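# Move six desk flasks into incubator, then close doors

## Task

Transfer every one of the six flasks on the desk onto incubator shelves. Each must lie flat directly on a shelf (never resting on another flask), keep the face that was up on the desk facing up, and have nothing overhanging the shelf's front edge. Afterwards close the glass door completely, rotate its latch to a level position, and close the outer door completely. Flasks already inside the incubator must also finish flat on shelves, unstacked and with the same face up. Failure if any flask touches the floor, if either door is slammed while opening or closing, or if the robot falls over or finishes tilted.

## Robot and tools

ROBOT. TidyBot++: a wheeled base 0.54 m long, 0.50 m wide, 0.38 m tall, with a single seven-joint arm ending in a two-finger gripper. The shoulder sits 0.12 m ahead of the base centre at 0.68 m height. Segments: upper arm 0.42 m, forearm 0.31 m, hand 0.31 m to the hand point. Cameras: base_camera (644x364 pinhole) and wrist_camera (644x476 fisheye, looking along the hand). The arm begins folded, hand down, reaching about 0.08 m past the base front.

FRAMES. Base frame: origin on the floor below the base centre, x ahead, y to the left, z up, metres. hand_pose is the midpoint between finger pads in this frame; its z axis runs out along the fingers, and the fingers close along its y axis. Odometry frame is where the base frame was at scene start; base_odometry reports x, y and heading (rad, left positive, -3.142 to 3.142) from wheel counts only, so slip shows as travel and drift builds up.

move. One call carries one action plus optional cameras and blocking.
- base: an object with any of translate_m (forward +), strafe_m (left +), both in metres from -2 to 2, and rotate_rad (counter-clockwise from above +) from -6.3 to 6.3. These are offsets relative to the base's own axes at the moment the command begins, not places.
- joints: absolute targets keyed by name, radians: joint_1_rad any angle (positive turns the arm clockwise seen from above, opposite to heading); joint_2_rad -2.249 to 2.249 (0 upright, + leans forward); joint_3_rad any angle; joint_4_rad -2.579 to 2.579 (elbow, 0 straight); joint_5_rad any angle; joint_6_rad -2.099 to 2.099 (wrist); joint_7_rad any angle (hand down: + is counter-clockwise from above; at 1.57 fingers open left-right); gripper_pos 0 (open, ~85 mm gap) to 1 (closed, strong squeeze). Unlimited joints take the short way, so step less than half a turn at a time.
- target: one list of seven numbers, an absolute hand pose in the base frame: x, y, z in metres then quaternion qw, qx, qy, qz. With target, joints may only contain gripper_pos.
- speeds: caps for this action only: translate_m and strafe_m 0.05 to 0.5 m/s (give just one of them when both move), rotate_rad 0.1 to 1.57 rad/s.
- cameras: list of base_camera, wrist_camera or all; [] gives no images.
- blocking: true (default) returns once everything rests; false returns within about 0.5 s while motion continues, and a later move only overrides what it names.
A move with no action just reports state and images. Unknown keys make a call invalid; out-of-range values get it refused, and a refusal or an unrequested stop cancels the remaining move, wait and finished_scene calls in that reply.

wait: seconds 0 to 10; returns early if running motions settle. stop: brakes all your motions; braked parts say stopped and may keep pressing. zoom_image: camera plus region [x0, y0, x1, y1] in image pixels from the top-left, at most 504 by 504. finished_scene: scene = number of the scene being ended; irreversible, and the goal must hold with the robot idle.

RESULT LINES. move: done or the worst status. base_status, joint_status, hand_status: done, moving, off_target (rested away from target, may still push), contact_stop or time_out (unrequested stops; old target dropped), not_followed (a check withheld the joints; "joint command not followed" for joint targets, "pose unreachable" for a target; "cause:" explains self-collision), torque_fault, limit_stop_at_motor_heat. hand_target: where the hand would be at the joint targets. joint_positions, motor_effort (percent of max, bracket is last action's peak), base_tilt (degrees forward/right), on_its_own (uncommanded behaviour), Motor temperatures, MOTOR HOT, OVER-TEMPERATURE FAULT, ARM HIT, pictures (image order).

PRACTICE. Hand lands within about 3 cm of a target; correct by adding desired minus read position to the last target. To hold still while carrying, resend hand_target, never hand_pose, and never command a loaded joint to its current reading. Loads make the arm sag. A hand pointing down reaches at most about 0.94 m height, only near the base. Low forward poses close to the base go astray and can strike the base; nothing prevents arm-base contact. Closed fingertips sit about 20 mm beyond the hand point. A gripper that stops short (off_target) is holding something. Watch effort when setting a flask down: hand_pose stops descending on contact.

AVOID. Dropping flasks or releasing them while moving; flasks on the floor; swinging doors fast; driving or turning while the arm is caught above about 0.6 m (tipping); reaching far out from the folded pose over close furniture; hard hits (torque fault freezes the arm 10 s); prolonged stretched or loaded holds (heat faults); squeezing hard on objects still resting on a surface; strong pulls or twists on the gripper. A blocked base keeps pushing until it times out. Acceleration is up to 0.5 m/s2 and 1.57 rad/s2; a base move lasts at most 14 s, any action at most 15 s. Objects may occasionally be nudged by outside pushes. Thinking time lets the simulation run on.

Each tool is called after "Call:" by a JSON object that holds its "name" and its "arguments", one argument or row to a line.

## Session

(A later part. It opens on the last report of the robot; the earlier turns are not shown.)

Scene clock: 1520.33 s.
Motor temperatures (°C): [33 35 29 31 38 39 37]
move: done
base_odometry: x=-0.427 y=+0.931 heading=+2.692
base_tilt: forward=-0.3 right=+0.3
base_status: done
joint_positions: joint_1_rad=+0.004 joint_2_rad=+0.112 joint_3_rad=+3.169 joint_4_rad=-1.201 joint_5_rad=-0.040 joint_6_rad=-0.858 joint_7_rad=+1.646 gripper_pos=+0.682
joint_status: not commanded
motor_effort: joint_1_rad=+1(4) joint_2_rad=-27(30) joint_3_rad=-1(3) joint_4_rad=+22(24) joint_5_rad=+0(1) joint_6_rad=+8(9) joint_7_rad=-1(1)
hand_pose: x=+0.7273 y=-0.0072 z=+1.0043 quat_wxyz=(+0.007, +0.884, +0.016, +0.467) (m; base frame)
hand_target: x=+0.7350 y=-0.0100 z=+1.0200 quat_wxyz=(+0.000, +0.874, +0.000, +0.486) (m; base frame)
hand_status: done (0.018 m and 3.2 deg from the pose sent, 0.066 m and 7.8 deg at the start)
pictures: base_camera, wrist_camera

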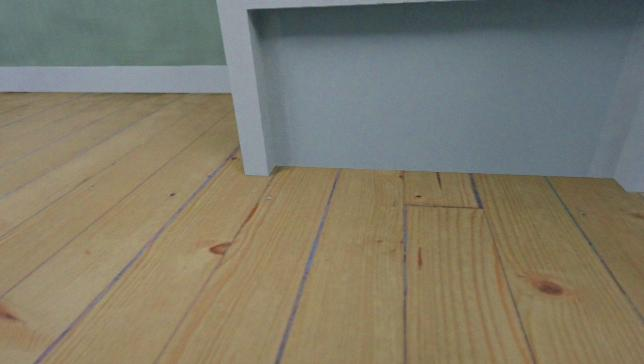

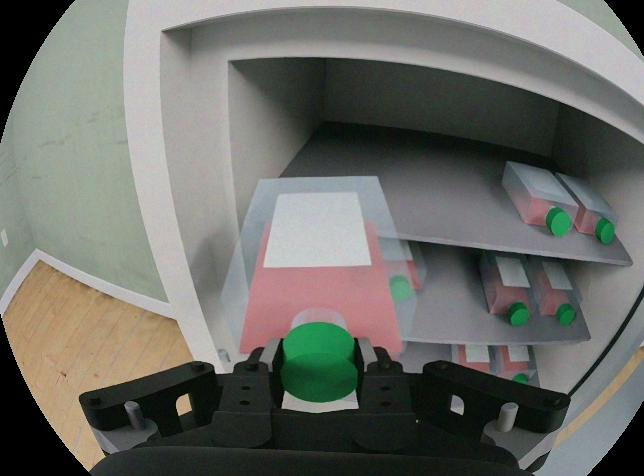

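Call:
{"name": "move", "arguments": {
  "target": [0.735, 0, 1.005, 0, 0.874, 0, 0.486],
  "cameras": []
}}

Call:
{"name": "move", "arguments": {
  "base": {"translate_m":0.15},
  "speeds": {"translate_m":0.1}
}}

Scene clock: 1524.93 s.
Motor temperatures (°C): [33 35 29 31 38 39 37]
move: done
base_odometry: x=-0.427 y=+0.931 heading=+2.692
base_tilt: forward=-0.3 right=+0.3
base_status: not commanded
joint_positions: joint_1_rad=-0.006 joint_2_rad=+0.112 joint_3_rad=+3.169 joint_4_rad=-1.231 joint_5_rad=-0.038 joint_6_rad=-0.832 joint_7_rad=+1.639 gripper_pos=+0.682
joint_status: not commanded
motor_effort: joint_1_rad=+1(1) joint_2_rad=-27(29) joint_3_rad=-1(1) joint_4_rad=+22(23) joint_5_rad=+0(1) joint_6_rad=+7(9) joint_7_rad=+0(1)
hand_pose: x=+0.7289 y=-0.0020 z=+0.9939 quat_wxyz=(+0.004, +0.885, +0.017, +0.465) (m; base frame)
hand_target: x=+0.7350 y=+0.0000 z=+1.0050 quat_wxyz=(+0.000, +0.874, +0.000, +0.486) (m; base frame)
hand_status: done (0.013 m and 3.4 deg from the pose sent, 0.011 m and 3.2 deg at the start)
pictures: none
No camera images: "cameras" was empty.

Scene clock: 1527.00 s.
Motor temperatures (°C): [33 35 29 31 38 39 37]
move: done
base_odometry: x=-0.562 y=+0.996 heading=+2.691
base_tilt: forward=-0.3 right=+0.3
base_status: done
joint_positions: joint_1_rad=-0.006 joint_2_rad=+0.112 joint_3_rad=+3.169 joint_4_rad=-1.232 joint_5_rad=-0.038 joint_6_rad=-0.831 joint_7_rad=+1.639 gripper_pos=+0.682
joint_status: not commanded
motor_effort: joint_1_rad=+0(2) joint_2_rad=-28(32) joint_3_rad=+0(1) joint_4_rad=+22(23) joint_5_rad=+0(1) joint_6_rad=+8(9) joint_7_rad=-1(1)
hand_pose: x=+0.7289 y=-0.0019 z=+0.9938 quat_wxyz=(+0.004, +0.885, +0.017, +0.465) (m; base frame)
hand_target: x=+0.7350 y=+0.0000 z=+1.0050 quat_wxyz=(+0.000, +0.874, +0.000, +0.486) (m; base frame)
hand_status: not commanded
pictures: base_camera, wrist_camera

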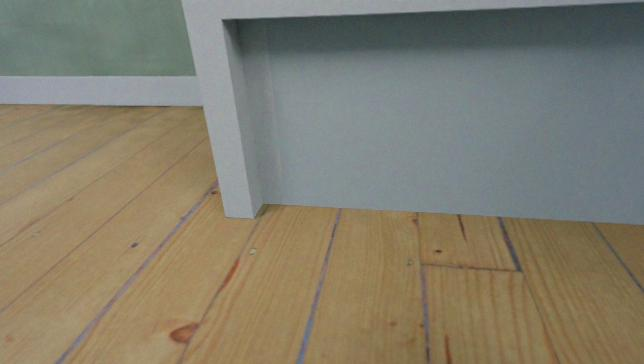

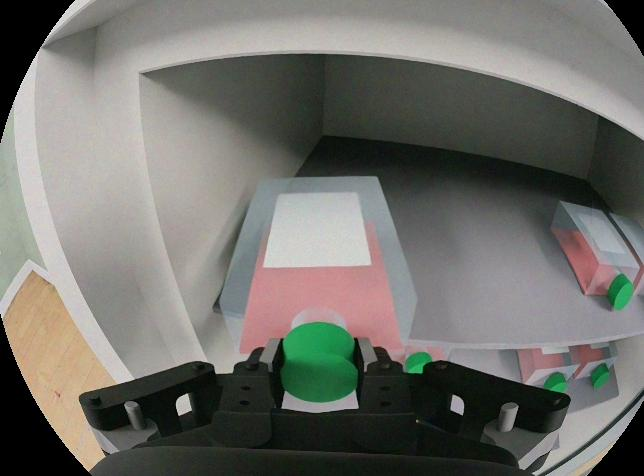

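Call:
{"name": "move", "arguments": {
  "target": [0.80, 0, 0.998, 0, 0.874, 0, 0.486],
  "cameras": ["wrist_camera"]
}}

Call:
{"name": "move", "arguments": {
  "target": [0.84, 0, 0.985, 0, 0.874, 0, 0.486],
  "cameras": ["wrist_camera"]
}}

Scene clock: 1536.70 s.
Motor temperatures (°C): [33 35 29 31 38 39 37]
move: done
base_odometry: x=-0.562 y=+0.996 heading=+2.691
base_tilt: forward=-0.2 right=+0.3
base_status: not commanded
joint_positions: joint_1_rad=-0.006 joint_2_rad=+0.259 joint_3_rad=+3.169 joint_4_rad=-1.089 joint_5_rad=-0.038 joint_6_rad=-0.831 joint_7_rad=+1.639 gripper_pos=+0.682
joint_status: not commanded
motor_effort: joint_1_rad=+1(2) joint_2_rad=-34(36) joint_3_rad=-1(2) joint_4_rad=+22(24) joint_5_rad=+0(1) joint_6_rad=+8(9) joint_7_rad=-1(1)
hand_pose: x=+0.7892 y=-0.0015 z=+0.9803 quat_wxyz=(+0.005, +0.886, +0.018, +0.463) (m; base frame)
hand_target: x=+0.8000 y=+0.0000 z=+0.9980 quat_wxyz=(+0.000, +0.874, +0.000, +0.486) (m; base frame)
hand_status: done (0.021 m and 3.7 deg from the pose sent, 0.071 m and 3.4 deg at the start)
pictures: wrist_camera

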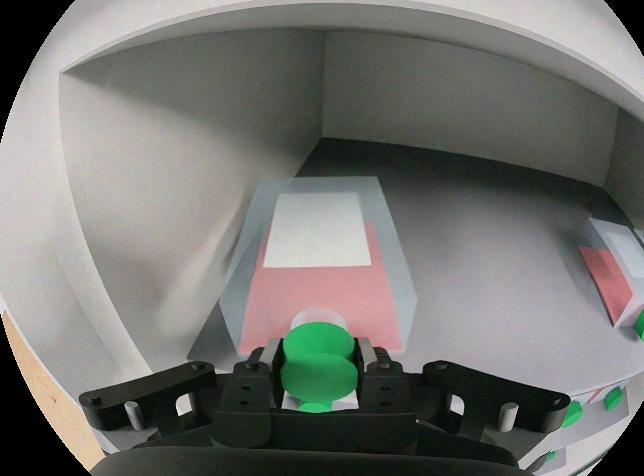

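Scene clock: 1537.73 s.
Motor temperatures (°C): [33 35 29 31 38 39 37]
move: done
base_odometry: x=-0.562 y=+0.996 heading=+2.691
base_tilt: forward=-0.3 right=+0.3
base_status: not commanded
joint_positions: joint_1_rad=-0.006 joint_2_rad=+0.358 joint_3_rad=+3.169 joint_4_rad=-0.985 joint_5_rad=-0.038 joint_6_rad=-0.831 joint_7_rad=+1.639 gripper_pos=+0.682
joint_status: not commanded
motor_effort: joint_1_rad=+0(1) joint_2_rad=-37(39) joint_3_rad=+0(2) joint_4_rad=+22(24) joint_5_rad=+0(1) joint_6_rad=+8(9) joint_7_rad=-1(1)
hand_pose: x=+0.8292 y=-0.0011 z=+0.9703 quat_wxyz=(+0.006, +0.885, +0.019, +0.465) (m; base frame)
hand_target: x=+0.8400 y=+0.0000 z=+0.9850 quat_wxyz=(+0.000, +0.874, +0.000, +0.486) (m; base frame)
hand_status: done (0.018 m and 3.5 deg from the pose sent, 0.051 m and 3.7 deg at the start)
pictures: wrist_camera

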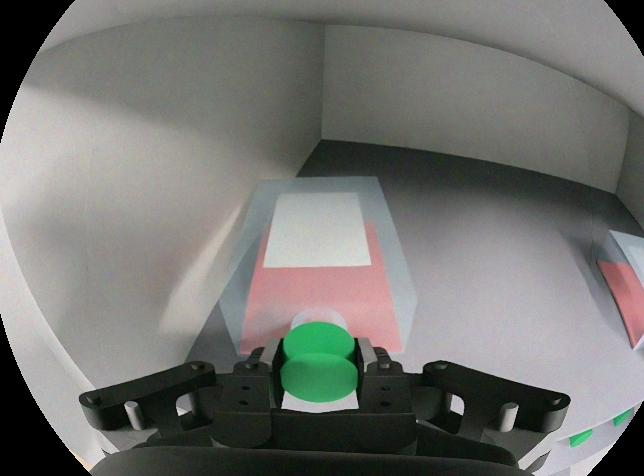

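Call:
{"name": "move", "arguments": {
  "target": [0.857, 0, 0.978, 0, 0.872, 0, 0.49],
  "cameras": []
}}

Call:
{"name": "move", "arguments": {
  "target": [0.857, 0, 0.966, 0, 0.872, 0, 0.49],
  "cameras": []
}}

Call:
{"name": "move", "arguments": {
  "target": [0.857, 0, 0.955, 0, 0.872, 0, 0.49],
  "cameras": ["wrist_camera"]
}}

Scene clock: 1545.03 s.
Motor temperatures (°C): [33 35 29 31 38 39 37]
move: done
base_odometry: x=-0.562 y=+0.996 heading=+2.691
base_tilt: forward=-0.3 right=+0.2
base_status: not commanded
joint_positions: joint_1_rad=-0.006 joint_2_rad=+0.390 joint_3_rad=+3.169 joint_4_rad=-0.957 joint_5_rad=-0.038 joint_6_rad=-0.826 joint_7_rad=+1.639 gripper_pos=+0.682
joint_status: not commanded
motor_effort: joint_1_rad=+1(1) joint_2_rad=-38(39) joint_3_rad=+0(2) joint_4_rad=+21(23) joint_5_rad=-1(1) joint_6_rad=+8(9) joint_7_rad=-1(1)
hand_pose: x=+0.8424 y=-0.0010 z=+0.9640 quat_wxyz=(+0.007, +0.885, +0.019, +0.465) (m; base frame)
hand_target: x=+0.8570 y=+0.0000 z=+0.9780 quat_wxyz=(+0.000, +0.872, +0.000, +0.490) (m; base frame)
hand_status: done (0.020 m and 3.9 deg from the pose sent, 0.029 m and 3.9 deg at the start)
pictures: none
No camera images: "cameras" was empty.

Scene clock: 1545.77 s.
Motor temperatures (°C): [33 35 29 31 38 39 37]
move: done
base_odometry: x=-0.562 y=+0.996 heading=+2.691
base_tilt: forward=-0.2 right=+0.3
base_status: not commanded
joint_positions: joint_1_rad=-0.006 joint_2_rad=+0.391 joint_3_rad=+3.169 joint_4_rad=-0.976 joint_5_rad=-0.038 joint_6_rad=-0.792 joint_7_rad=+1.639 gripper_pos=+0.682
joint_status: not commanded
motor_effort: joint_1_rad=+0(1) joint_2_rad=-39(40) joint_3_rad=+0(2) joint_4_rad=+23(23) joint_5_rad=+0(1) joint_6_rad=+8(9) joint_7_rad=+0(1)
hand_pose: x=+0.8463 y=-0.0013 z=+0.9615 quat_wxyz=(+0.007, +0.882, +0.019, +0.472) (m; base frame)
hand_target: x=+0.8570 y=+0.0000 z=+0.9660 quat_wxyz=(+0.000, +0.872, +0.000, +0.490) (m; base frame)
hand_status: done (0.012 m and 3.3 deg from the pose sent, 0.015 m and 3.9 deg at the start)
pictures: none
No camera images: "cameras" was empty.

Scene clock: 1546.47 s.
Motor temperatures (°C): [33 35 29 31 38 39 37]
move: done
base_odometry: x=-0.562 y=+0.996 heading=+2.691
base_tilt: forward=-0.2 right=+0.3
base_status: not commanded
joint_positions: joint_1_rad=-0.006 joint_2_rad=+0.391 joint_3_rad=+3.169 joint_4_rad=-1.006 joint_5_rad=-0.038 joint_6_rad=-0.749 joint_7_rad=+1.639 gripper_pos=+0.682
joint_status: not commanded
motor_effort: joint_1_rad=+2(2) joint_2_rad=-39(40) joint_3_rad=+0(2) joint_4_rad=+22(23) joint_5_rad=+0(1) joint_6_rad=+8(8) joint_7_rad=-1(1)
hand_pose: x=+0.8504 y=-0.0019 z=+0.9560 quat_wxyz=(+0.007, +0.878, +0.018, +0.478) (m; base frame)
hand_target: x=+0.8570 y=+0.0000 z=+0.9550 quat_wxyz=(+0.000, +0.872, +0.000, +0.490) (m; base frame)
hand_status: done (0.007 m and 2.7 deg from the pose sent, 0.013 m and 3.3 deg at the start)
pictures: wrist_camera

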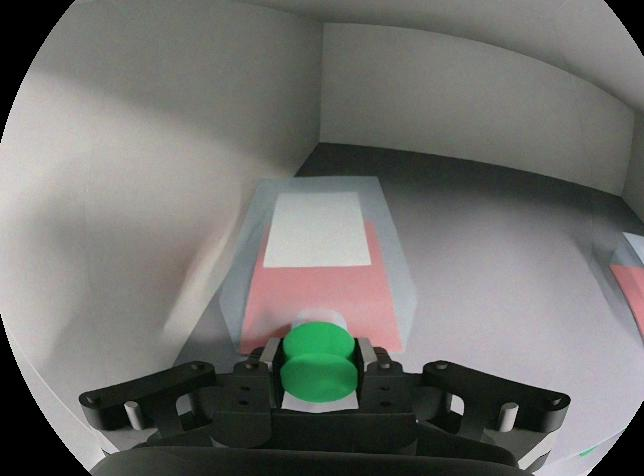

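Call:
{"name": "move", "arguments": {
  "target": [0.857, 0, 0.945, 0, 0.872, 0, 0.49],
  "cameras": []
}}

Call:
{"name": "move", "arguments": {
  "target": [0.857, 0, 0.936, 0, 0.872, 0, 0.49],
  "cameras": ["wrist_camera"]
}}

Scene clock: 1550.77 s.
Motor temperatures (°C): [33 35 29 31 38 39 37]
move: done
base_odometry: x=-0.562 y=+0.996 heading=+2.691
base_tilt: forward=-0.3 right=+0.3
base_status: not commanded
joint_positions: joint_1_rad=-0.006 joint_2_rad=+0.386 joint_3_rad=+3.169 joint_4_rad=-1.033 joint_5_rad=-0.038 joint_6_rad=-0.706 joint_7_rad=+1.639 gripper_pos=+0.682
joint_status: not commanded
motor_effort: joint_1_rad=+1(1) joint_2_rad=-35(37) joint_3_rad=+0(1) joint_4_rad=+19(21) joint_5_rad=+0(0) joint_6_rad=+7(8) joint_7_rad=+0(1)
hand_pose: x=+0.8533 y=-0.0024 z=+0.9552 quat_wxyz=(+0.008, +0.873, +0.017, +0.487) (m; base frame)
hand_target: x=+0.8570 y=+0.0000 z=+0.9450 quat_wxyz=(+0.000, +0.872, +0.000, +0.490) (m; base frame)
hand_status: done (0.011 m and 2.2 deg from the pose sent, 0.013 m and 2.7 deg at the start)
pictures: none
No camera images: "cameras" was empty.

Scene clock: 1551.43 s.
Motor temperatures (°C): [33 35 29 31 38 39 37]
move: off_target
base_odometry: x=-0.562 y=+0.996 heading=+2.691
base_tilt: forward=-0.3 right=+0.3
base_status: not commanded
joint_positions: joint_1_rad=-0.006 joint_2_rad=+0.380 joint_3_rad=+3.169 joint_4_rad=-1.058 joint_5_rad=-0.038 joint_6_rad=-0.671 joint_7_rad=+1.639 gripper_pos=+0.682
joint_status: not commanded
motor_effort: joint_1_rad=+0(2) joint_2_rad=-32(35) joint_3_rad=-1(1) joint_4_rad=+18(20) joint_5_rad=+1(1) joint_6_rad=+5(7) joint_7_rad=+0(0)
hand_pose: x=+0.8542 y=-0.0028 z=+0.9545 quat_wxyz=(+0.008, +0.869, +0.017, +0.494) (m; base frame)
hand_target: x=+0.8570 y=+0.0000 z=+0.9360 quat_wxyz=(+0.000, +0.872, +0.000, +0.490) (m; base frame)
hand_status: off_target (0.019 m and 2.2 deg from the pose sent, 0.020 m and 2.2 deg at the start)
pictures: wrist_camera

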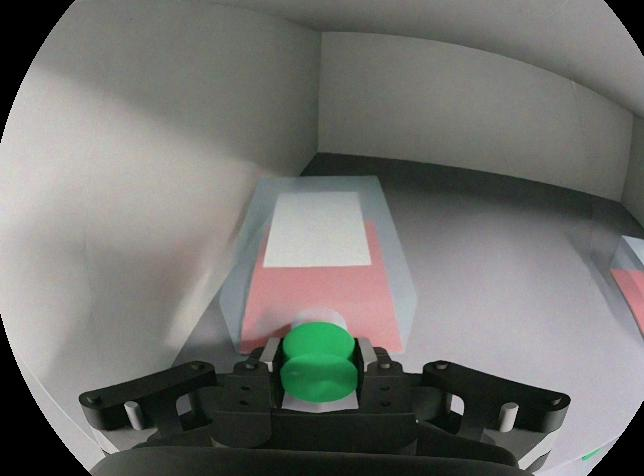

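Call:
{"name": "move", "arguments": {
  "target": [0.857, 0, 0.944, 0, 0.872, 0, 0.49],
  "joints": {"gripper_pos":0.45},
  "cameras": []
}}

Call:
{"name": "move", "arguments": {
  "base": {"translate_m":-0.25},
  "speeds": {"translate_m":0.12},
  "cameras": ["wrist_camera"]
}}

Call:
{"name": "move", "arguments": {
  "base": {"translate_m":-0.45},
  "speeds": {"translate_m":0.35},
  "cameras": ["wrist_camera"]
}}

Call:
{"name": "move", "arguments": {
  "base": {"rotate_rad":1.542},
  "target": [0.62, 0, 1.06, 0, 0.883, 0, 0.469],
  "cameras": []
}}

Scene clock: 1559.97 s.
Motor temperatures (°C): [33 36 29 31 38 39 37]
move: done
base_odometry: x=-0.562 y=+0.996 heading=+2.691
base_tilt: forward=-0.3 right=+0.3
base_status: not commanded
joint_positions: joint_1_rad=-0.006 joint_2_rad=+0.381 joint_3_rad=+3.169 joint_4_rad=-1.059 joint_5_rad=-0.038 joint_6_rad=-0.671 joint_7_rad=+1.639 gripper_pos=+0.450
joint_status: all done
motor_effort: joint_1_rad=+0(2) joint_2_rad=-38(38) joint_3_rad=-1(2) joint_4_rad=+22(23) joint_5_rad=+0(1) joint_6_rad=+8(8) joint_7_rad=-1(1)
hand_pose: x=+0.8544 y=-0.0028 z=+0.9536 quat_wxyz=(+0.008, +0.870, +0.017, +0.493) (m; base frame)
hand_target: x=+0.8570 y=+0.0000 z=+0.9440 quat_wxyz=(+0.000, +0.872, +0.000, +0.490) (m; base frame)
hand_status: done (0.010 m and 2.2 deg from the pose sent, 0.011 m and 2.2 deg at the start)
pictures: none
No camera images: "cameras" was empty.

Scene clock: 1562.67 s.
Motor temperatures (°C): [33 36 29 31 38 39 37]
move: done
base_odometry: x=-0.337 y=+0.887 heading=+2.691
base_tilt: forward=-0.3 right=+0.3
base_status: done
joint_positions: joint_1_rad=-0.006 joint_2_rad=+0.381 joint_3_rad=+3.169 joint_4_rad=-1.059 joint_5_rad=-0.038 joint_6_rad=-0.671 joint_7_rad=+1.639 gripper_pos=+0.450
joint_status: not commanded
motor_effort: joint_1_rad=+1(2) joint_2_rad=-38(40) joint_3_rad=-1(2) joint_4_rad=+22(23) joint_5_rad=+0(1) joint_6_rad=+8(9) joint_7_rad=-1(1)
hand_pose: x=+0.8545 y=-0.0027 z=+0.9533 quat_wxyz=(+0.008, +0.870, +0.017, +0.493) (m; base frame)
hand_target: x=+0.8570 y=+0.0000 z=+0.9440 quat_wxyz=(+0.000, +0.872, +0.000, +0.490) (m; base frame)
hand_status: not commanded
pictures: wrist_camera

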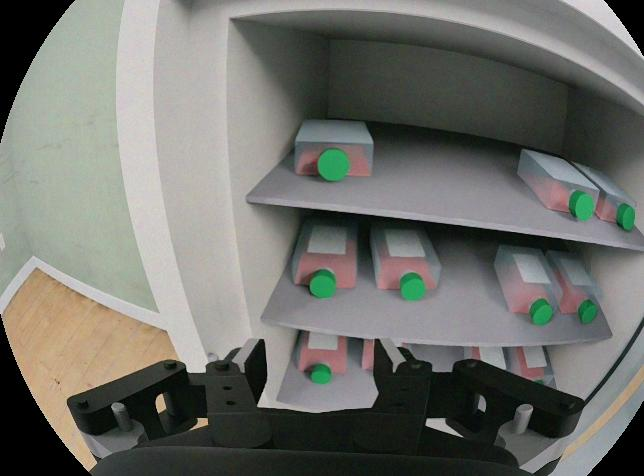

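Scene clock: 1564.97 s.
Motor temperatures (°C): [33 36 29 31 38 39 37]
move: done
base_odometry: x=+0.068 y=+0.692 heading=+2.691
base_tilt: forward=-0.3 right=+0.2
base_status: done
joint_positions: joint_1_rad=-0.006 joint_2_rad=+0.384 joint_3_rad=+3.169 joint_4_rad=-1.059 joint_5_rad=-0.038 joint_6_rad=-0.671 joint_7_rad=+1.639 gripper_pos=+0.450
joint_status: not commanded
motor_effort: joint_1_rad=+0(3) joint_2_rad=-38(41) joint_3_rad=-2(2) joint_4_rad=+22(23) joint_5_rad=+0(1) joint_6_rad=+7(9) joint_7_rad=-1(1)
hand_pose: x=+0.8554 y=-0.0027 z=+0.9508 quat_wxyz=(+0.008, +0.871, +0.017, +0.492) (m; base frame)
hand_target: x=+0.8570 y=+0.0000 z=+0.9440 quat_wxyz=(+0.000, +0.872, +0.000, +0.490) (m; base frame)
hand_status: not commanded
pictures: wrist_camera

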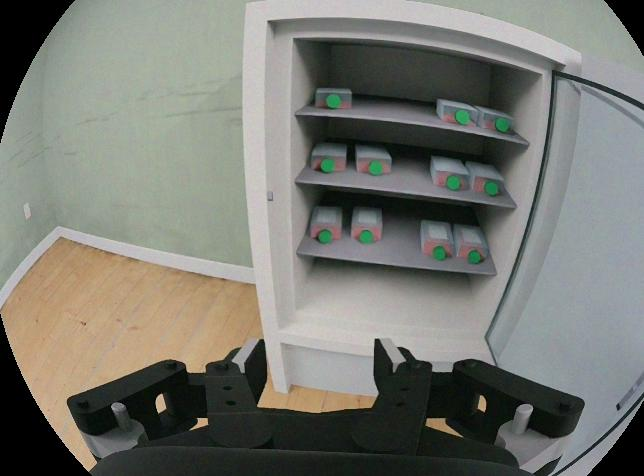

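Scene clock: 1567.23 s.
Motor temperatures (°C): [33 36 29 31 38 39 37]
move: done
base_odometry: x=+0.068 y=+0.692 heading=-2.051
base_tilt: forward=-0.2 right=+0.3
base_status: done
joint_positions: joint_1_rad=-0.018 joint_2_rad=-0.078 joint_3_rad=+3.161 joint_4_rad=-1.205 joint_5_rad=-0.038 joint_6_rad=-0.974 joint_7_rad=+1.639 gripper_pos=+0.450
joint_status: not commanded
motor_effort: joint_1_rad=+0(5) joint_2_rad=-19(41) joint_3_rad=-1(4) joint_4_rad=+20(23) joint_5_rad=+0(1) joint_6_rad=+8(8) joint_7_rad=-1(1)
hand_pose: x=+0.6387 y=+0.0099 z=+1.0789 quat_wxyz=(-0.002, +0.867, +0.027, +0.497) (m; base frame)
hand_target: x=+0.6200 y=+0.0000 z=+1.0599 quat_wxyz=(+0.000, +0.883, +0.000, +0.469) (m; base frame)
hand_status: done (0.028 m and 4.9 deg from the pose sent, 0.259 m and 3.6 deg at the start)
pictures: none
No camera images: "cameras" was empty.

Call:
{"name": "move", "arguments": {
  "base": {"translate_m":1.395,"strafe_m":0.718},
  "joints": {"gripper_pos":1},
  "cameras": ["wrist_camera"]
}}

Scene clock: 1582.93 s.
Motor temperatures (°C): [33 36 29 31 38 39 37]
move: done
base_odometry: x=+0.060 y=-0.877 heading=-2.050
base_tilt: forward=-0.3 right=+0.3
base_status: done
joint_positions: joint_1_rad=-0.018 joint_2_rad=-0.087 joint_3_rad=+3.161 joint_4_rad=-1.208 joint_5_rad=-0.038 joint_6_rad=-0.978 joint_7_rad=+1.639 gripper_pos=+0.999
joint_status: all done
motor_effort: joint_1_rad=+0(2) joint_2_rad=-18(21) joint_3_rad=-1(2) joint_4_rad=+21(21) joint_5_rad=+0(1) joint_6_rad=+8(9) joint_7_rad=-1(1)
hand_pose: x=+0.6344 y=+0.0098 z=+1.0814 quat_wxyz=(-0.002, +0.866, +0.027, +0.499) (m; base frame)
hand_target: x=+0.6200 y=+0.0000 z=+1.0599 quat_wxyz=(+0.000, +0.883, +0.000, +0.469) (m; base frame)
hand_status: not commanded
pictures: wrist_camera

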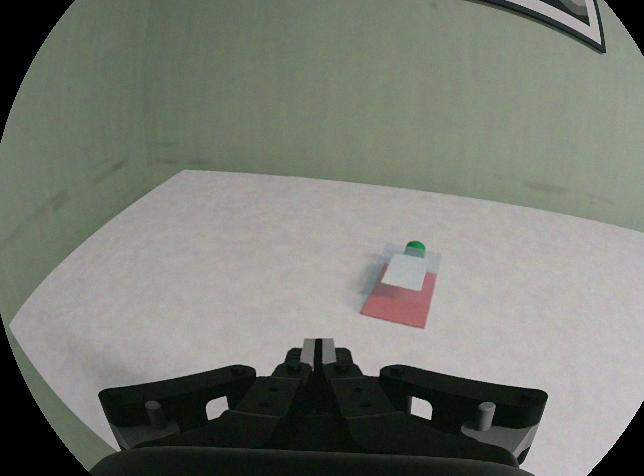

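Call:
{"name": "move", "arguments": {
  "base": {"translate_m":0.09},
  "target": [0.74, -0.15, 0.98, 0, 0.883, 0, 0.469],
  "speeds": {"translate_m":0.2},
  "cameras": []
}}

Call:
{"name": "move", "arguments": {
  "target": [0.765, -0.15, 0.915, 0, 0.883, 0, 0.469],
  "cameras": ["wrist_camera"]
}}

Call:
{"name": "move", "arguments": {
  "target": [0.77, -0.06, 0.912, 0, 0.883, 0, 0.469],
  "cameras": ["wrist_camera"]
}}

Call:
{"name": "move", "arguments": {
  "target": [0.79, 0.0, 0.91, 0, 0.883, 0, 0.469],
  "cameras": ["wrist_camera"]
}}

Scene clock: 1593.77 s.
Motor temperatures (°C): [33 35 29 31 38 39 37]
move: done
base_odometry: x=+0.019 y=-0.957 heading=-2.050
base_tilt: forward=-0.2 right=+0.2
base_status: done
joint_positions: joint_1_rad=+0.358 joint_2_rad=+0.192 joint_3_rad=+3.163 joint_4_rad=-1.198 joint_5_rad=-0.394 joint_6_rad=-0.931 joint_7_rad=+2.020 gripper_pos=+0.999
joint_status: not commanded
motor_effort: joint_1_rad=+0(3) joint_2_rad=-29(33) joint_3_rad=-1(3) joint_4_rad=+21(23) joint_5_rad=-3(3) joint_6_rad=+7(9) joint_7_rad=-1(1)
hand_pose: x=+0.7259 y=-0.1361 z=+0.9578 quat_wxyz=(-0.015, +0.901, -0.012, +0.434) (m; base frame)
hand_target: x=+0.7400 y=-0.1500 z=+0.9800 quat_wxyz=(+0.000, +0.883, +0.000, +0.469) (m; base frame)
hand_status: done (0.030 m and 5.0 deg from the pose sent, 0.217 m and 5.0 deg at the start)
pictures: none
No camera images: "cameras" was empty.

Scene clock: 1594.90 s.
Motor temperatures (°C): [33 35 29 31 38 39 37]
move: done
base_odometry: x=+0.019 y=-0.957 heading=-2.050
base_tilt: forward=-0.2 right=+0.3
base_status: not commanded
joint_positions: joint_1_rad=+0.394 joint_2_rad=+0.227 joint_3_rad=+3.106 joint_4_rad=-1.308 joint_5_rad=-0.421 joint_6_rad=-0.742 joint_7_rad=+2.089 gripper_pos=+0.999
joint_status: not commanded
motor_effort: joint_1_rad=+0(1) joint_2_rad=-31(33) joint_3_rad=-1(2) joint_4_rad=+21(23) joint_5_rad=-2(3) joint_6_rad=+6(7) joint_7_rad=-1(1)
hand_pose: x=+0.7526 y=-0.1465 z=+0.9207 quat_wxyz=(-0.004, +0.891, -0.012, +0.454) (m; base frame)
hand_target: x=+0.7650 y=-0.1500 z=+0.9150 quat_wxyz=(+0.000, +0.883, +0.000, +0.469) (m; base frame)
hand_status: done (0.014 m and 2.4 deg from the pose sent, 0.060 m and 5.0 deg at the start)
pictures: wrist_camera

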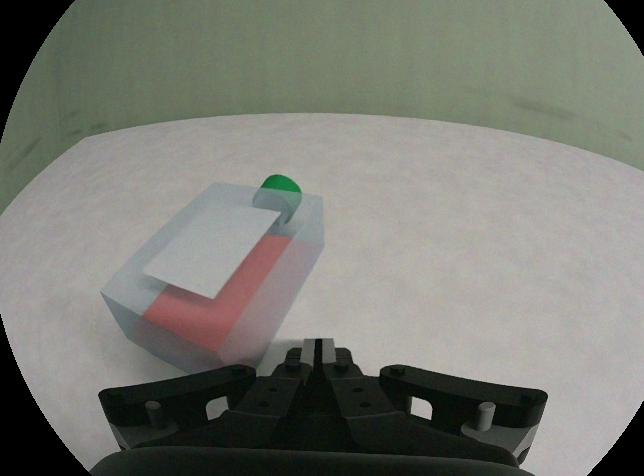

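Scene clock: 1596.17 s.
Motor temperatures (°C): [33 35 29 31 38 39 37]
move: off_target
base_odometry: x=+0.019 y=-0.957 heading=-2.050
base_tilt: forward=-0.2 right=+0.3
base_status: not commanded
joint_positions: joint_1_rad=+0.183 joint_2_rad=+0.208 joint_3_rad=+3.108 joint_4_rad=-1.356 joint_5_rad=-0.278 joint_6_rad=-0.636 joint_7_rad=+1.920 gripper_pos=+0.999
joint_status: not commanded
motor_effort: joint_1_rad=+2(2) joint_2_rad=-27(32) joint_3_rad=+0(4) joint_4_rad=+19(22) joint_5_rad=-1(3) joint_6_rad=+6(7) joint_7_rad=-1(1)
hand_pose: x=+0.7717 y=-0.0482 z=+0.9198 quat_wxyz=(-0.012, +0.884, +0.024, +0.466) (m; base frame)
hand_target: x=+0.7700 y=-0.0600 z=+0.9120 quat_wxyz=(+0.000, +0.883, +0.000, +0.469) (m; base frame)
hand_status: off_target (0.014 m and 3.1 deg from the pose sent, 0.089 m and 2.4 deg at the start)
pictures: wrist_camera

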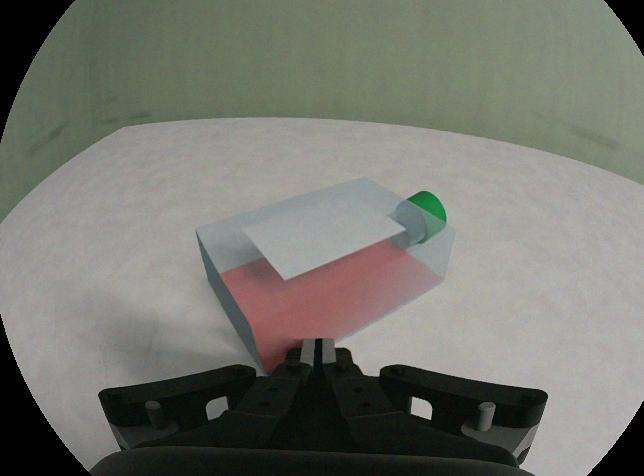

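Scene clock: 1597.63 s.
Motor temperatures (°C): [33 35 29 31 38 39 37]
move: done
base_odometry: x=+0.019 y=-0.957 heading=-2.050
base_tilt: forward=-0.3 right=+0.2
base_status: not commanded
joint_positions: joint_1_rad=+0.003 joint_2_rad=+0.208 joint_3_rad=+3.147 joint_4_rad=-1.354 joint_5_rad=-0.071 joint_6_rad=-0.613 joint_7_rad=+1.661 gripper_pos=+0.999
joint_status: not commanded
motor_effort: joint_1_rad=+1(3) joint_2_rad=-26(27) joint_3_rad=+0(4) joint_4_rad=+18(20) joint_5_rad=+0(2) joint_6_rad=+5(6) joint_7_rad=-1(1)
hand_pose: x=+0.7766 y=+0.0087 z=+0.9201 quat_wxyz=(-0.008, +0.885, +0.020, +0.466) (m; base frame)
hand_target: x=+0.7900 y=+0.0000 z=+0.9100 quat_wxyz=(+0.000, +0.883, +0.000, +0.469) (m; base frame)
hand_status: done (0.019 m and 2.6 deg from the pose sent, 0.053 m and 3.1 deg at the start)
pictures: wrist_camera

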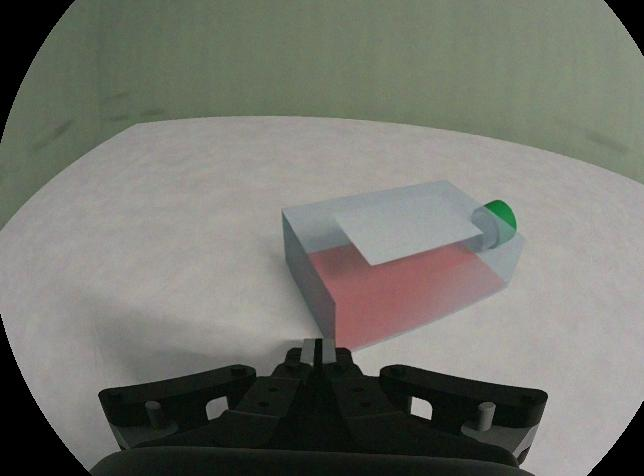

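Call:
{"name": "move", "arguments": {
  "target": [0.79, -0.015, 0.91, 0, 0.883, 0, 0.469],
  "cameras": []
}}

Call:
{"name": "move", "arguments": {
  "base": {"translate_m":0.06},
  "speeds": {"translate_m":0.08},
  "cameras": ["wrist_camera"]
}}

Call:
{"name": "move", "arguments": {
  "base": {"translate_m":0.05},
  "speeds": {"translate_m":0.08},
  "cameras": ["wrist_camera"]
}}

Scene clock: 1607.03 s.
Motor temperatures (°C): [33 35 29 31 38 39 37]
move: done
base_odometry: x=+0.019 y=-0.957 heading=-2.050
base_tilt: forward=-0.2 right=+0.2
base_status: not commanded
joint_positions: joint_1_rad=+0.019 joint_2_rad=+0.208 joint_3_rad=+3.146 joint_4_rad=-1.354 joint_5_rad=-0.070 joint_6_rad=-0.613 joint_7_rad=+1.660 gripper_pos=+0.999
joint_status: not commanded
motor_effort: joint_1_rad=+1(4) joint_2_rad=-26(27) joint_3_rad=-1(2) joint_4_rad=+18(19) joint_5_rad=+0(0) joint_6_rad=+5(5) joint_7_rad=-1(1)
hand_pose: x=+0.7766 y=-0.0013 z=+0.9201 quat_wxyz=(-0.004, +0.885, +0.013, +0.466) (m; base frame)
hand_target: x=+0.7900 y=-0.0150 z=+0.9100 quat_wxyz=(+0.000, +0.883, +0.000, +0.469) (m; base frame)
hand_status: done (0.022 m and 1.7 deg from the pose sent, 0.029 m and 2.6 deg at the start)
pictures: none
No camera images: "cameras" was empty.

Scene clock: 1608.30 s.
Motor temperatures (°C): [33 35 29 31 38 39 37]
move: done
base_odometry: x=-0.009 y=-1.011 heading=-2.049
base_tilt: forward=-0.3 right=+0.3
base_status: done
joint_positions: joint_1_rad=+0.019 joint_2_rad=+0.209 joint_3_rad=+3.146 joint_4_rad=-1.353 joint_5_rad=-0.070 joint_6_rad=-0.612 joint_7_rad=+1.660 gripper_pos=+0.999
joint_status: not commanded
motor_effort: joint_1_rad=+1(3) joint_2_rad=-27(30) joint_3_rad=-1(2) joint_4_rad=+19(22) joint_5_rad=+0(1) joint_6_rad=+5(8) joint_7_rad=-1(1)
hand_pose: x=+0.7773 y=-0.0018 z=+0.9202 quat_wxyz=(-0.004, +0.885, +0.013, +0.466) (m; base frame)
hand_target: x=+0.7900 y=-0.0150 z=+0.9100 quat_wxyz=(+0.000, +0.883, +0.000, +0.469) (m; base frame)
hand_status: not commanded
pictures: wrist_camera

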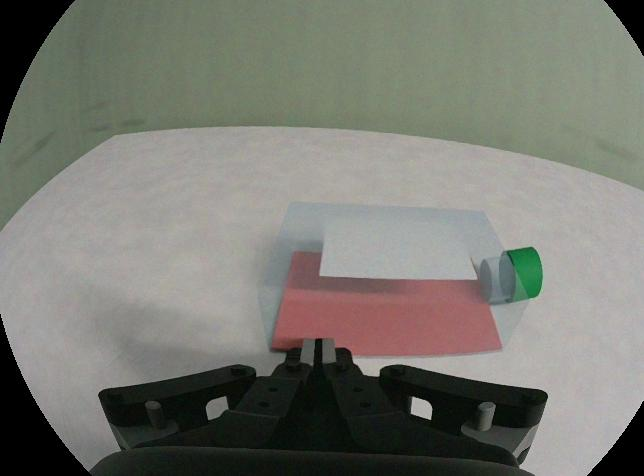

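Scene clock: 1609.43 s.
Motor temperatures (°C): [33 35 29 31 38 39 37]
move: done
base_odometry: x=-0.032 y=-1.055 heading=-2.049
base_tilt: forward=-0.3 right=+0.3
base_status: done
joint_positions: joint_1_rad=+0.020 joint_2_rad=+0.210 joint_3_rad=+3.146 joint_4_rad=-1.352 joint_5_rad=-0.070 joint_6_rad=-0.611 joint_7_rad=+1.660 gripper_pos=+0.999
joint_status: not commanded
motor_effort: joint_1_rad=+1(2) joint_2_rad=-27(30) joint_3_rad=+0(2) joint_4_rad=+18(22) joint_5_rad=+0(1) joint_6_rad=+5(8) joint_7_rad=-1(1)
hand_pose: x=+0.7779 y=-0.0022 z=+0.9202 quat_wxyz=(-0.004, +0.884, +0.013, +0.466) (m; base frame)
hand_target: x=+0.7900 y=-0.0150 z=+0.9100 quat_wxyz=(+0.000, +0.883, +0.000, +0.469) (m; base frame)
hand_status: not commanded
pictures: wrist_camera

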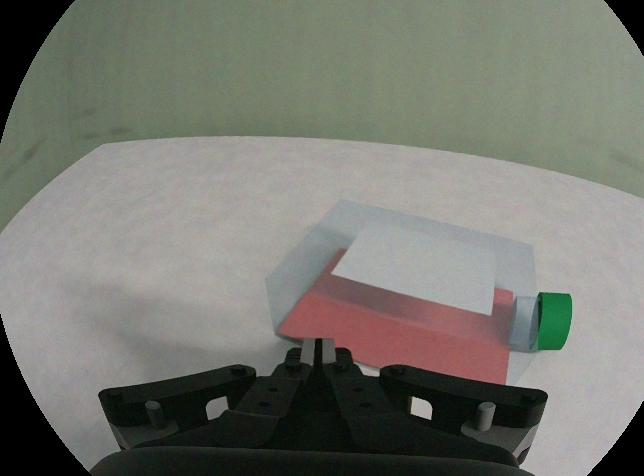

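Call:
{"name": "move", "arguments": {
  "base": {"translate_m":0.04,"strafe_m":0.012},
  "speeds": {"translate_m":0.08},
  "cameras": ["wrist_camera"]
}}

Call:
{"name": "move", "arguments": {
  "target": [0.83, -0.01, 0.91, 0, 0.883, 0, 0.469],
  "cameras": ["wrist_camera"]
}}

Call:
{"name": "move", "arguments": {
  "target": [0.84, -0.04, 0.91, 0, 0.883, 0, 0.469],
  "cameras": ["wrist_camera"]
}}

Scene clock: 1616.13 s.
Motor temperatures (°C): [33 35 29 31 38 39 37]
move: done
base_odometry: x=-0.040 y=-1.097 heading=-2.049
base_tilt: forward=-0.2 right=+0.3
base_status: done
joint_positions: joint_1_rad=+0.021 joint_2_rad=+0.211 joint_3_rad=+3.146 joint_4_rad=-1.351 joint_5_rad=-0.070 joint_6_rad=-0.610 joint_7_rad=+1.660 gripper_pos=+0.999
joint_status: not commanded
motor_effort: joint_1_rad=+1(2) joint_2_rad=-27(30) joint_3_rad=-1(2) joint_4_rad=+18(22) joint_5_rad=+0(1) joint_6_rad=+4(8) joint_7_rad=-1(1)
hand_pose: x=+0.7784 y=-0.0029 z=+0.9201 quat_wxyz=(-0.004, +0.884, +0.012, +0.467) (m; base frame)
hand_target: x=+0.7900 y=-0.0150 z=+0.9100 quat_wxyz=(+0.000, +0.883, +0.000, +0.469) (m; base frame)
hand_status: not commanded
pictures: wrist_camera

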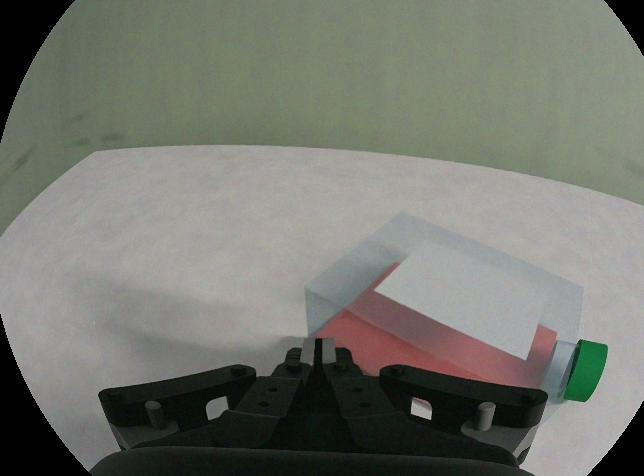

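Scene clock: 1617.17 s.
Motor temperatures (°C): [33 35 29 31 38 39 37]
move: done
base_odometry: x=-0.040 y=-1.097 heading=-2.049
base_tilt: forward=-0.2 right=+0.2
base_status: not commanded
joint_positions: joint_1_rad=+0.021 joint_2_rad=+0.309 joint_3_rad=+3.146 joint_4_rad=-1.233 joint_5_rad=-0.070 joint_6_rad=-0.610 joint_7_rad=+1.660 gripper_pos=+0.999
joint_status: not commanded
motor_effort: joint_1_rad=+1(1) joint_2_rad=-34(35) joint_3_rad=-1(1) joint_4_rad=+21(22) joint_5_rad=+0(1) joint_6_rad=+7(8) joint_7_rad=+0(1)
hand_pose: x=+0.8216 y=-0.0038 z=+0.9206 quat_wxyz=(-0.003, +0.880, +0.013, +0.475) (m; base frame)
hand_target: x=+0.8300 y=-0.0100 z=+0.9100 quat_wxyz=(+0.000, +0.883, +0.000, +0.469) (m; base frame)
hand_status: done (0.015 m and 1.7 deg from the pose sent, 0.053 m and 1.5 deg at the start)
pictures: wrist_camera

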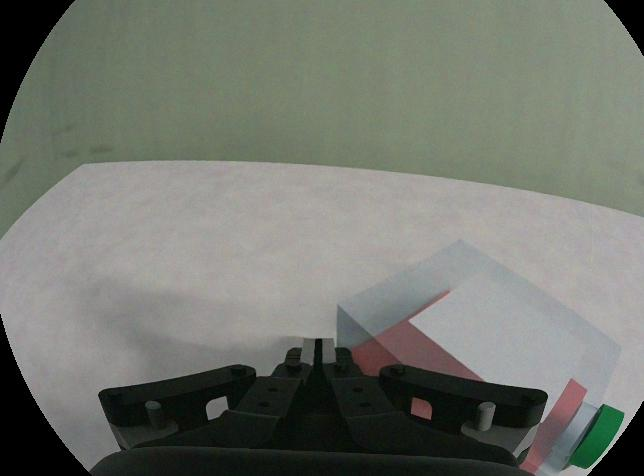

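Scene clock: 1618.07 s.
Motor temperatures (°C): [33 35 29 31 38 39 37]
move: done
base_odometry: x=-0.040 y=-1.097 heading=-2.049
base_tilt: forward=-0.3 right=+0.3
base_status: not commanded
joint_positions: joint_1_rad=+0.092 joint_2_rad=+0.342 joint_3_rad=+3.133 joint_4_rad=-1.193 joint_5_rad=-0.081 joint_6_rad=-0.610 joint_7_rad=+1.669 gripper_pos=+0.999
joint_status: not commanded
motor_effort: joint_1_rad=+0(3) joint_2_rad=-36(36) joint_3_rad=-1(2) joint_4_rad=+22(23) joint_5_rad=-1(1) joint_6_rad=+8(8) joint_7_rad=-1(1)
hand_pose: x=+0.8343 y=-0.0449 z=+0.9207 quat_wxyz=(+0.006, +0.878, -0.012, +0.479) (m; base frame)
hand_target: x=+0.8400 y=-0.0400 z=+0.9100 quat_wxyz=(+0.000, +0.883, +0.000, +0.469) (m; base frame)
hand_status: done (0.013 m and 2.0 deg from the pose sent, 0.042 m and 1.7 deg at the start)
pictures: wrist_camera

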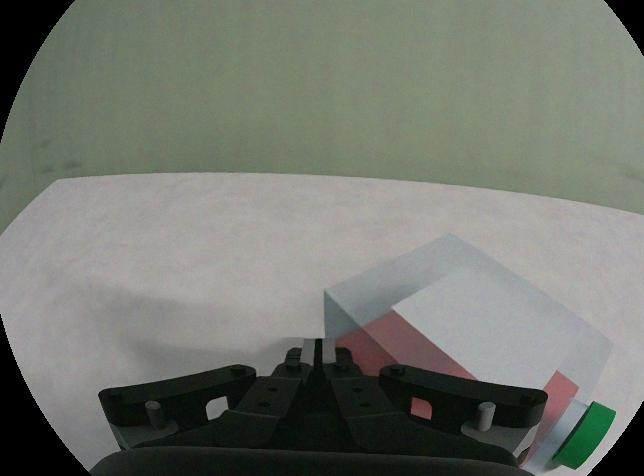

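Call:
{"name": "move", "arguments": {
  "target": [0.72, -0.04, 1.03, 0, 0.883, 0, 0.469],
  "joints": {"gripper_pos":0},
  "cameras": []
}}

Call:
{"name": "move", "arguments": {
  "base": {"strafe_m":-0.3,"translate_m":-0.06},
  "target": [0.69, 0.03, 1.0, -0.1527, 0.835, 0.2875, 0.4434],
  "speeds": {"strafe_m":0.2},
  "cameras": ["wrist_camera"]
}}

Scene clock: 1640.83 s.
Motor temperatures (°C): [33 35 29 31 38 39 37]
move: done
base_odometry: x=-0.040 y=-1.097 heading=-2.049
base_tilt: forward=-0.2 right=+0.3
base_status: not commanded
joint_positions: joint_1_rad=+0.092 joint_2_rad=+0.113 joint_3_rad=+3.177 joint_4_rad=-1.127 joint_5_rad=-0.089 joint_6_rad=-0.881 joint_7_rad=+1.669 gripper_pos=+0.000
joint_status: all done
motor_effort: joint_1_rad=+1(2) joint_2_rad=-26(40) joint_3_rad=-1(2) joint_4_rad=+20(24) joint_5_rad=-1(1) joint_6_rad=+8(8) joint_7_rad=-1(1)
hand_pose: x=+0.7272 y=-0.0530 z=+1.0401 quat_wxyz=(+0.013, +0.872, -0.019, +0.490) (m; base frame)
hand_target: x=+0.7200 y=-0.0400 z=+1.0300 quat_wxyz=(+0.000, +0.883, +0.000, +0.469) (m; base frame)
hand_status: done (0.018 m and 3.8 deg from the pose sent, 0.158 m and 2.0 deg at the start)
pictures: none
No camera images: "cameras" was empty.

Scene clock: 1643.20 s.
Motor temperatures (°C): [33 35 29 31 38 39 37]
move: done
base_odometry: x=-0.279 y=-0.905 heading=-2.049
base_tilt: forward=-0.3 right=+0.3
base_status: done
joint_positions: joint_1_rad=+0.402 joint_2_rad=+0.188 joint_3_rad=+3.063 joint_4_rad=-1.125 joint_5_rad=-0.743 joint_6_rad=-1.207 joint_7_rad=+2.501 gripper_pos=+0.000
joint_status: not commanded
motor_effort: joint_1_rad=+0(3) joint_2_rad=-27(30) joint_3_rad=-2(4) joint_4_rad=+19(22) joint_5_rad=-5(6) joint_6_rad=+5(8) joint_7_rad=-1(1)
hand_pose: x=+0.6955 y=+0.0097 z=+0.9994 quat_wxyz=(-0.131, +0.851, +0.243, +0.447) (m; base frame)
hand_target: x=+0.6900 y=+0.0300 z=+1.0000 quat_wxyz=(-0.153, +0.835, +0.288, +0.443) (m; base frame)
hand_status: done (0.021 m and 5.9 deg from the pose sent, 0.099 m and 40.7 deg at the start)
pictures: wrist_camera

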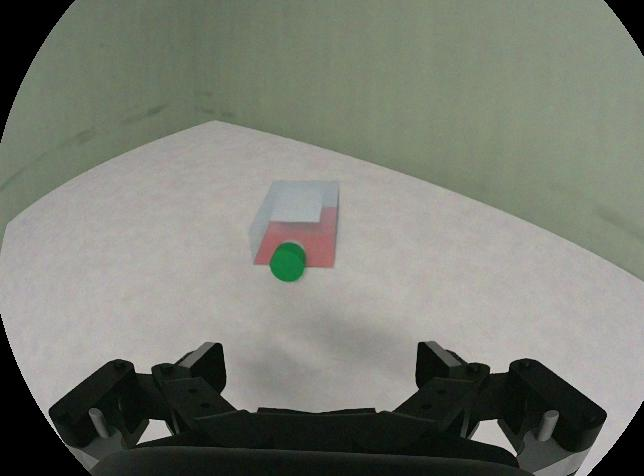

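Call:
{"name": "move", "arguments": {
  "target": [0.80, 0.14, 0.93, -0.1332, 0.8466, 0.2508, 0.4497],
  "cameras": ["wrist_camera"]
}}

Scene clock: 1654.93 s.
Motor temperatures (°C): [33 35 29 31 38 39 37]
move: done
base_odometry: x=-0.278 y=-0.905 heading=-2.049
base_tilt: forward=-0.3 right=+0.2
base_status: not commanded
joint_positions: joint_1_rad=+0.197 joint_2_rad=+0.383 joint_3_rad=+2.835 joint_4_rad=-1.115 joint_5_rad=-0.480 joint_6_rad=-0.892 joint_7_rad=+2.320 gripper_pos=+0.000
joint_status: not commanded
motor_effort: joint_1_rad=+0(3) joint_2_rad=-35(38) joint_3_rad=-4(5) joint_4_rad=+21(23) joint_5_rad=-4(6) joint_6_rad=+6(6) joint_7_rad=-1(1)
hand_pose: x=+0.7831 y=+0.1468 z=+0.9183 quat_wxyz=(-0.146, +0.846, +0.279, +0.430) (m; base frame)
hand_target: x=+0.8000 y=+0.1400 z=+0.9300 quat_wxyz=(-0.133, +0.847, +0.251, +0.450) (m; base frame)
hand_status: done (0.022 m and 4.2 deg from the pose sent, 0.181 m and 1.1 deg at the start)
pictures: wrist_camera

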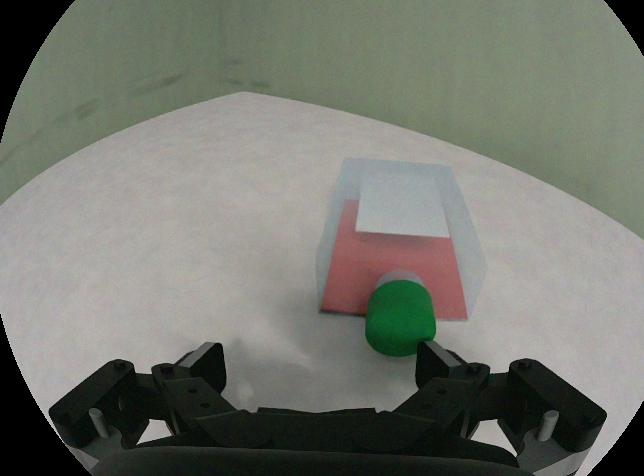

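Call:
{"name": "move", "arguments": {
  "target": [0.838, 0.122, 0.925, -0.1214, 0.853, 0.2285, 0.453],
  "cameras": ["wrist_camera"]
}}

Scene clock: 1662.97 s.
Motor temperatures (°C): [33 35 29 32 38 39 37]
move: done
base_odometry: x=-0.278 y=-0.905 heading=-2.049
base_tilt: forward=-0.3 right=+0.3
base_status: not commanded
joint_positions: joint_1_rad=+0.195 joint_2_rad=+0.454 joint_3_rad=+2.835 joint_4_rad=-1.005 joint_5_rad=-0.408 joint_6_rad=-0.889 joint_7_rad=+2.252 gripper_pos=+0.000
joint_status: not commanded
motor_effort: joint_1_rad=+1(1) joint_2_rad=-37(39) joint_3_rad=-5(5) joint_4_rad=+20(22) joint_5_rad=-4(4) joint_6_rad=+6(6) joint_7_rad=-1(1)
hand_pose: x=+0.8202 y=+0.1247 z=+0.9223 quat_wxyz=(-0.130, +0.851, +0.255, +0.440) (m; base frame)
hand_target: x=+0.8380 y=+0.1220 z=+0.9250 quat_wxyz=(-0.121, +0.853, +0.229, +0.453) (m; base frame)
hand_status: done (0.018 m and 3.5 deg from the pose sent, 0.061 m and 7.0 deg at the start)
pictures: wrist_camera

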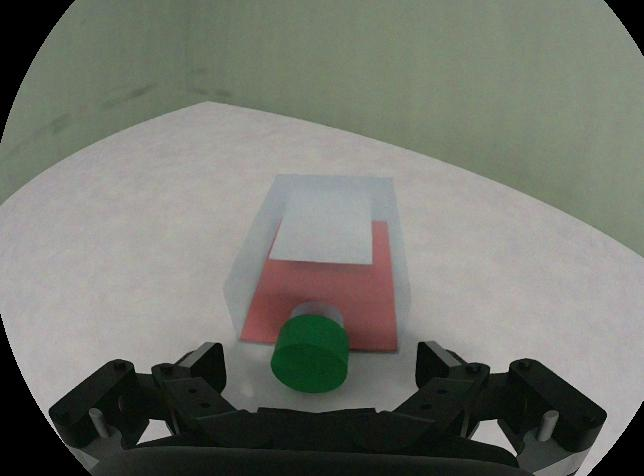

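Call:
{"name": "move", "arguments": {
  "target": [0.836, 0.129, 0.919, -0.1214, 0.853, 0.2285, 0.453],
  "cameras": []
}}

Call:
{"name": "move", "arguments": {
  "joints": {"gripper_pos":1},
  "cameras": ["wrist_camera"]
}}

Call:
{"name": "move", "arguments": {
  "target": [0.80, 0.10, 0.99, -0.1214, 0.853, 0.2285, 0.453],
  "cameras": ["wrist_camera"]
}}

Scene clock: 1668.77 s.
Motor temperatures (°C): [33 35 29 32 38 39 37]
move: done
base_odometry: x=-0.278 y=-0.905 heading=-2.049
base_tilt: forward=-0.3 right=+0.3
base_status: not commanded
joint_positions: joint_1_rad=+0.188 joint_2_rad=+0.454 joint_3_rad=+2.835 joint_4_rad=-1.010 joint_5_rad=-0.401 joint_6_rad=-0.863 joint_7_rad=+2.247 gripper_pos=+0.000
joint_status: not commanded
motor_effort: joint_1_rad=+1(1) joint_2_rad=-38(39) joint_3_rad=-4(5) joint_4_rad=+21(22) joint_5_rad=-3(4) joint_6_rad=+6(6) joint_7_rad=-1(1)
hand_pose: x=+0.8245 y=+0.1264 z=+0.9239 quat_wxyz=(-0.126, +0.849, +0.252, +0.447) (m; base frame)
hand_target: x=+0.8360 y=+0.1290 z=+0.9190 quat_wxyz=(-0.121, +0.853, +0.229, +0.453) (m; base frame)
hand_status: done (0.013 m and 2.9 deg from the pose sent, 0.017 m and 3.5 deg at the start)
pictures: none
No camera images: "cameras" was empty.

Scene clock: 1669.87 s.
Motor temperatures (°C): [33 36 29 32 38 39 37]
move: off_target
base_odometry: x=-0.278 y=-0.905 heading=-2.049
base_tilt: forward=-0.2 right=+0.3
base_status: not commanded
joint_positions: joint_1_rad=+0.188 joint_2_rad=+0.454 joint_3_rad=+2.835 joint_4_rad=-1.010 joint_5_rad=-0.401 joint_6_rad=-0.862 joint_7_rad=+2.247 gripper_pos=+0.687
joint_status: gripper_pos off_target (ended at +0.687, target +1.000)
motor_effort: joint_1_rad=+1(1) joint_2_rad=-37(38) joint_3_rad=-4(5) joint_4_rad=+21(21) joint_5_rad=-3(4) joint_6_rad=+6(7) joint_7_rad=-1(1)
hand_pose: x=+0.8248 y=+0.1263 z=+0.9242 quat_wxyz=(-0.126, +0.849, +0.252, +0.448) (m; base frame)
hand_target: x=+0.8360 y=+0.1290 z=+0.9190 quat_wxyz=(-0.121, +0.853, +0.229, +0.453) (m; base frame)
hand_status: not commanded
pictures: wrist_camera

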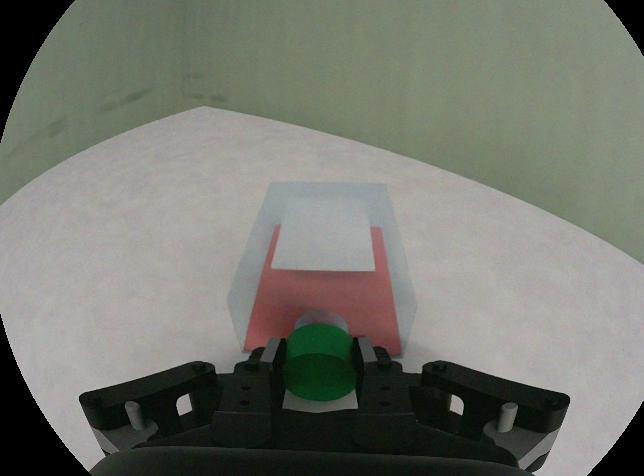

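Scene clock: 1671.00 s.
Motor temperatures (°C): [33 36 29 32 38 39 37]
move: done
base_odometry: x=-0.278 y=-0.905 heading=-2.049
base_tilt: forward=-0.2 right=+0.3
base_status: not commanded
joint_positions: joint_1_rad=+0.190 joint_2_rad=+0.416 joint_3_rad=+2.875 joint_4_rad=-0.900 joint_5_rad=-0.401 joint_6_rad=-0.972 joint_7_rad=+2.232 gripper_pos=+0.687
joint_status: not commanded
motor_effort: joint_1_rad=+1(2) joint_2_rad=-37(41) joint_3_rad=-3(5) joint_4_rad=+21(23) joint_5_rad=-4(4) joint_6_rad=+7(8) joint_7_rad=-1(1)
hand_pose: x=+0.8114 y=+0.1086 z=+0.9804 quat_wxyz=(-0.110, +0.841, +0.256, +0.463) (m; base frame)
hand_target: x=+0.8000 y=+0.1000 z=+0.9900 quat_wxyz=(-0.121, +0.853, +0.229, +0.453) (m; base frame)
hand_status: done (0.017 m and 3.9 deg from the pose sent, 0.075 m and 2.8 deg at the start)
pictures: wrist_camera

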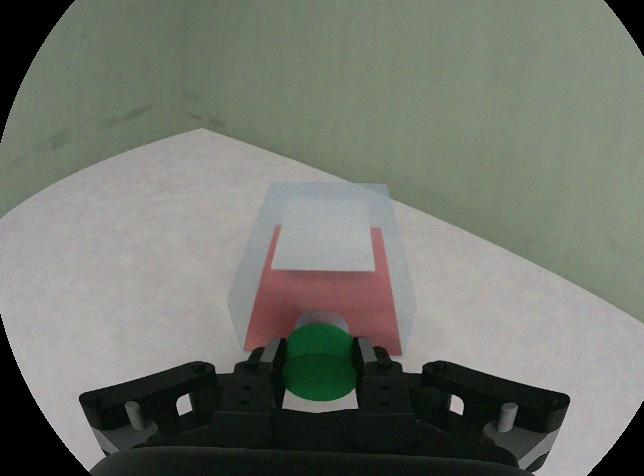

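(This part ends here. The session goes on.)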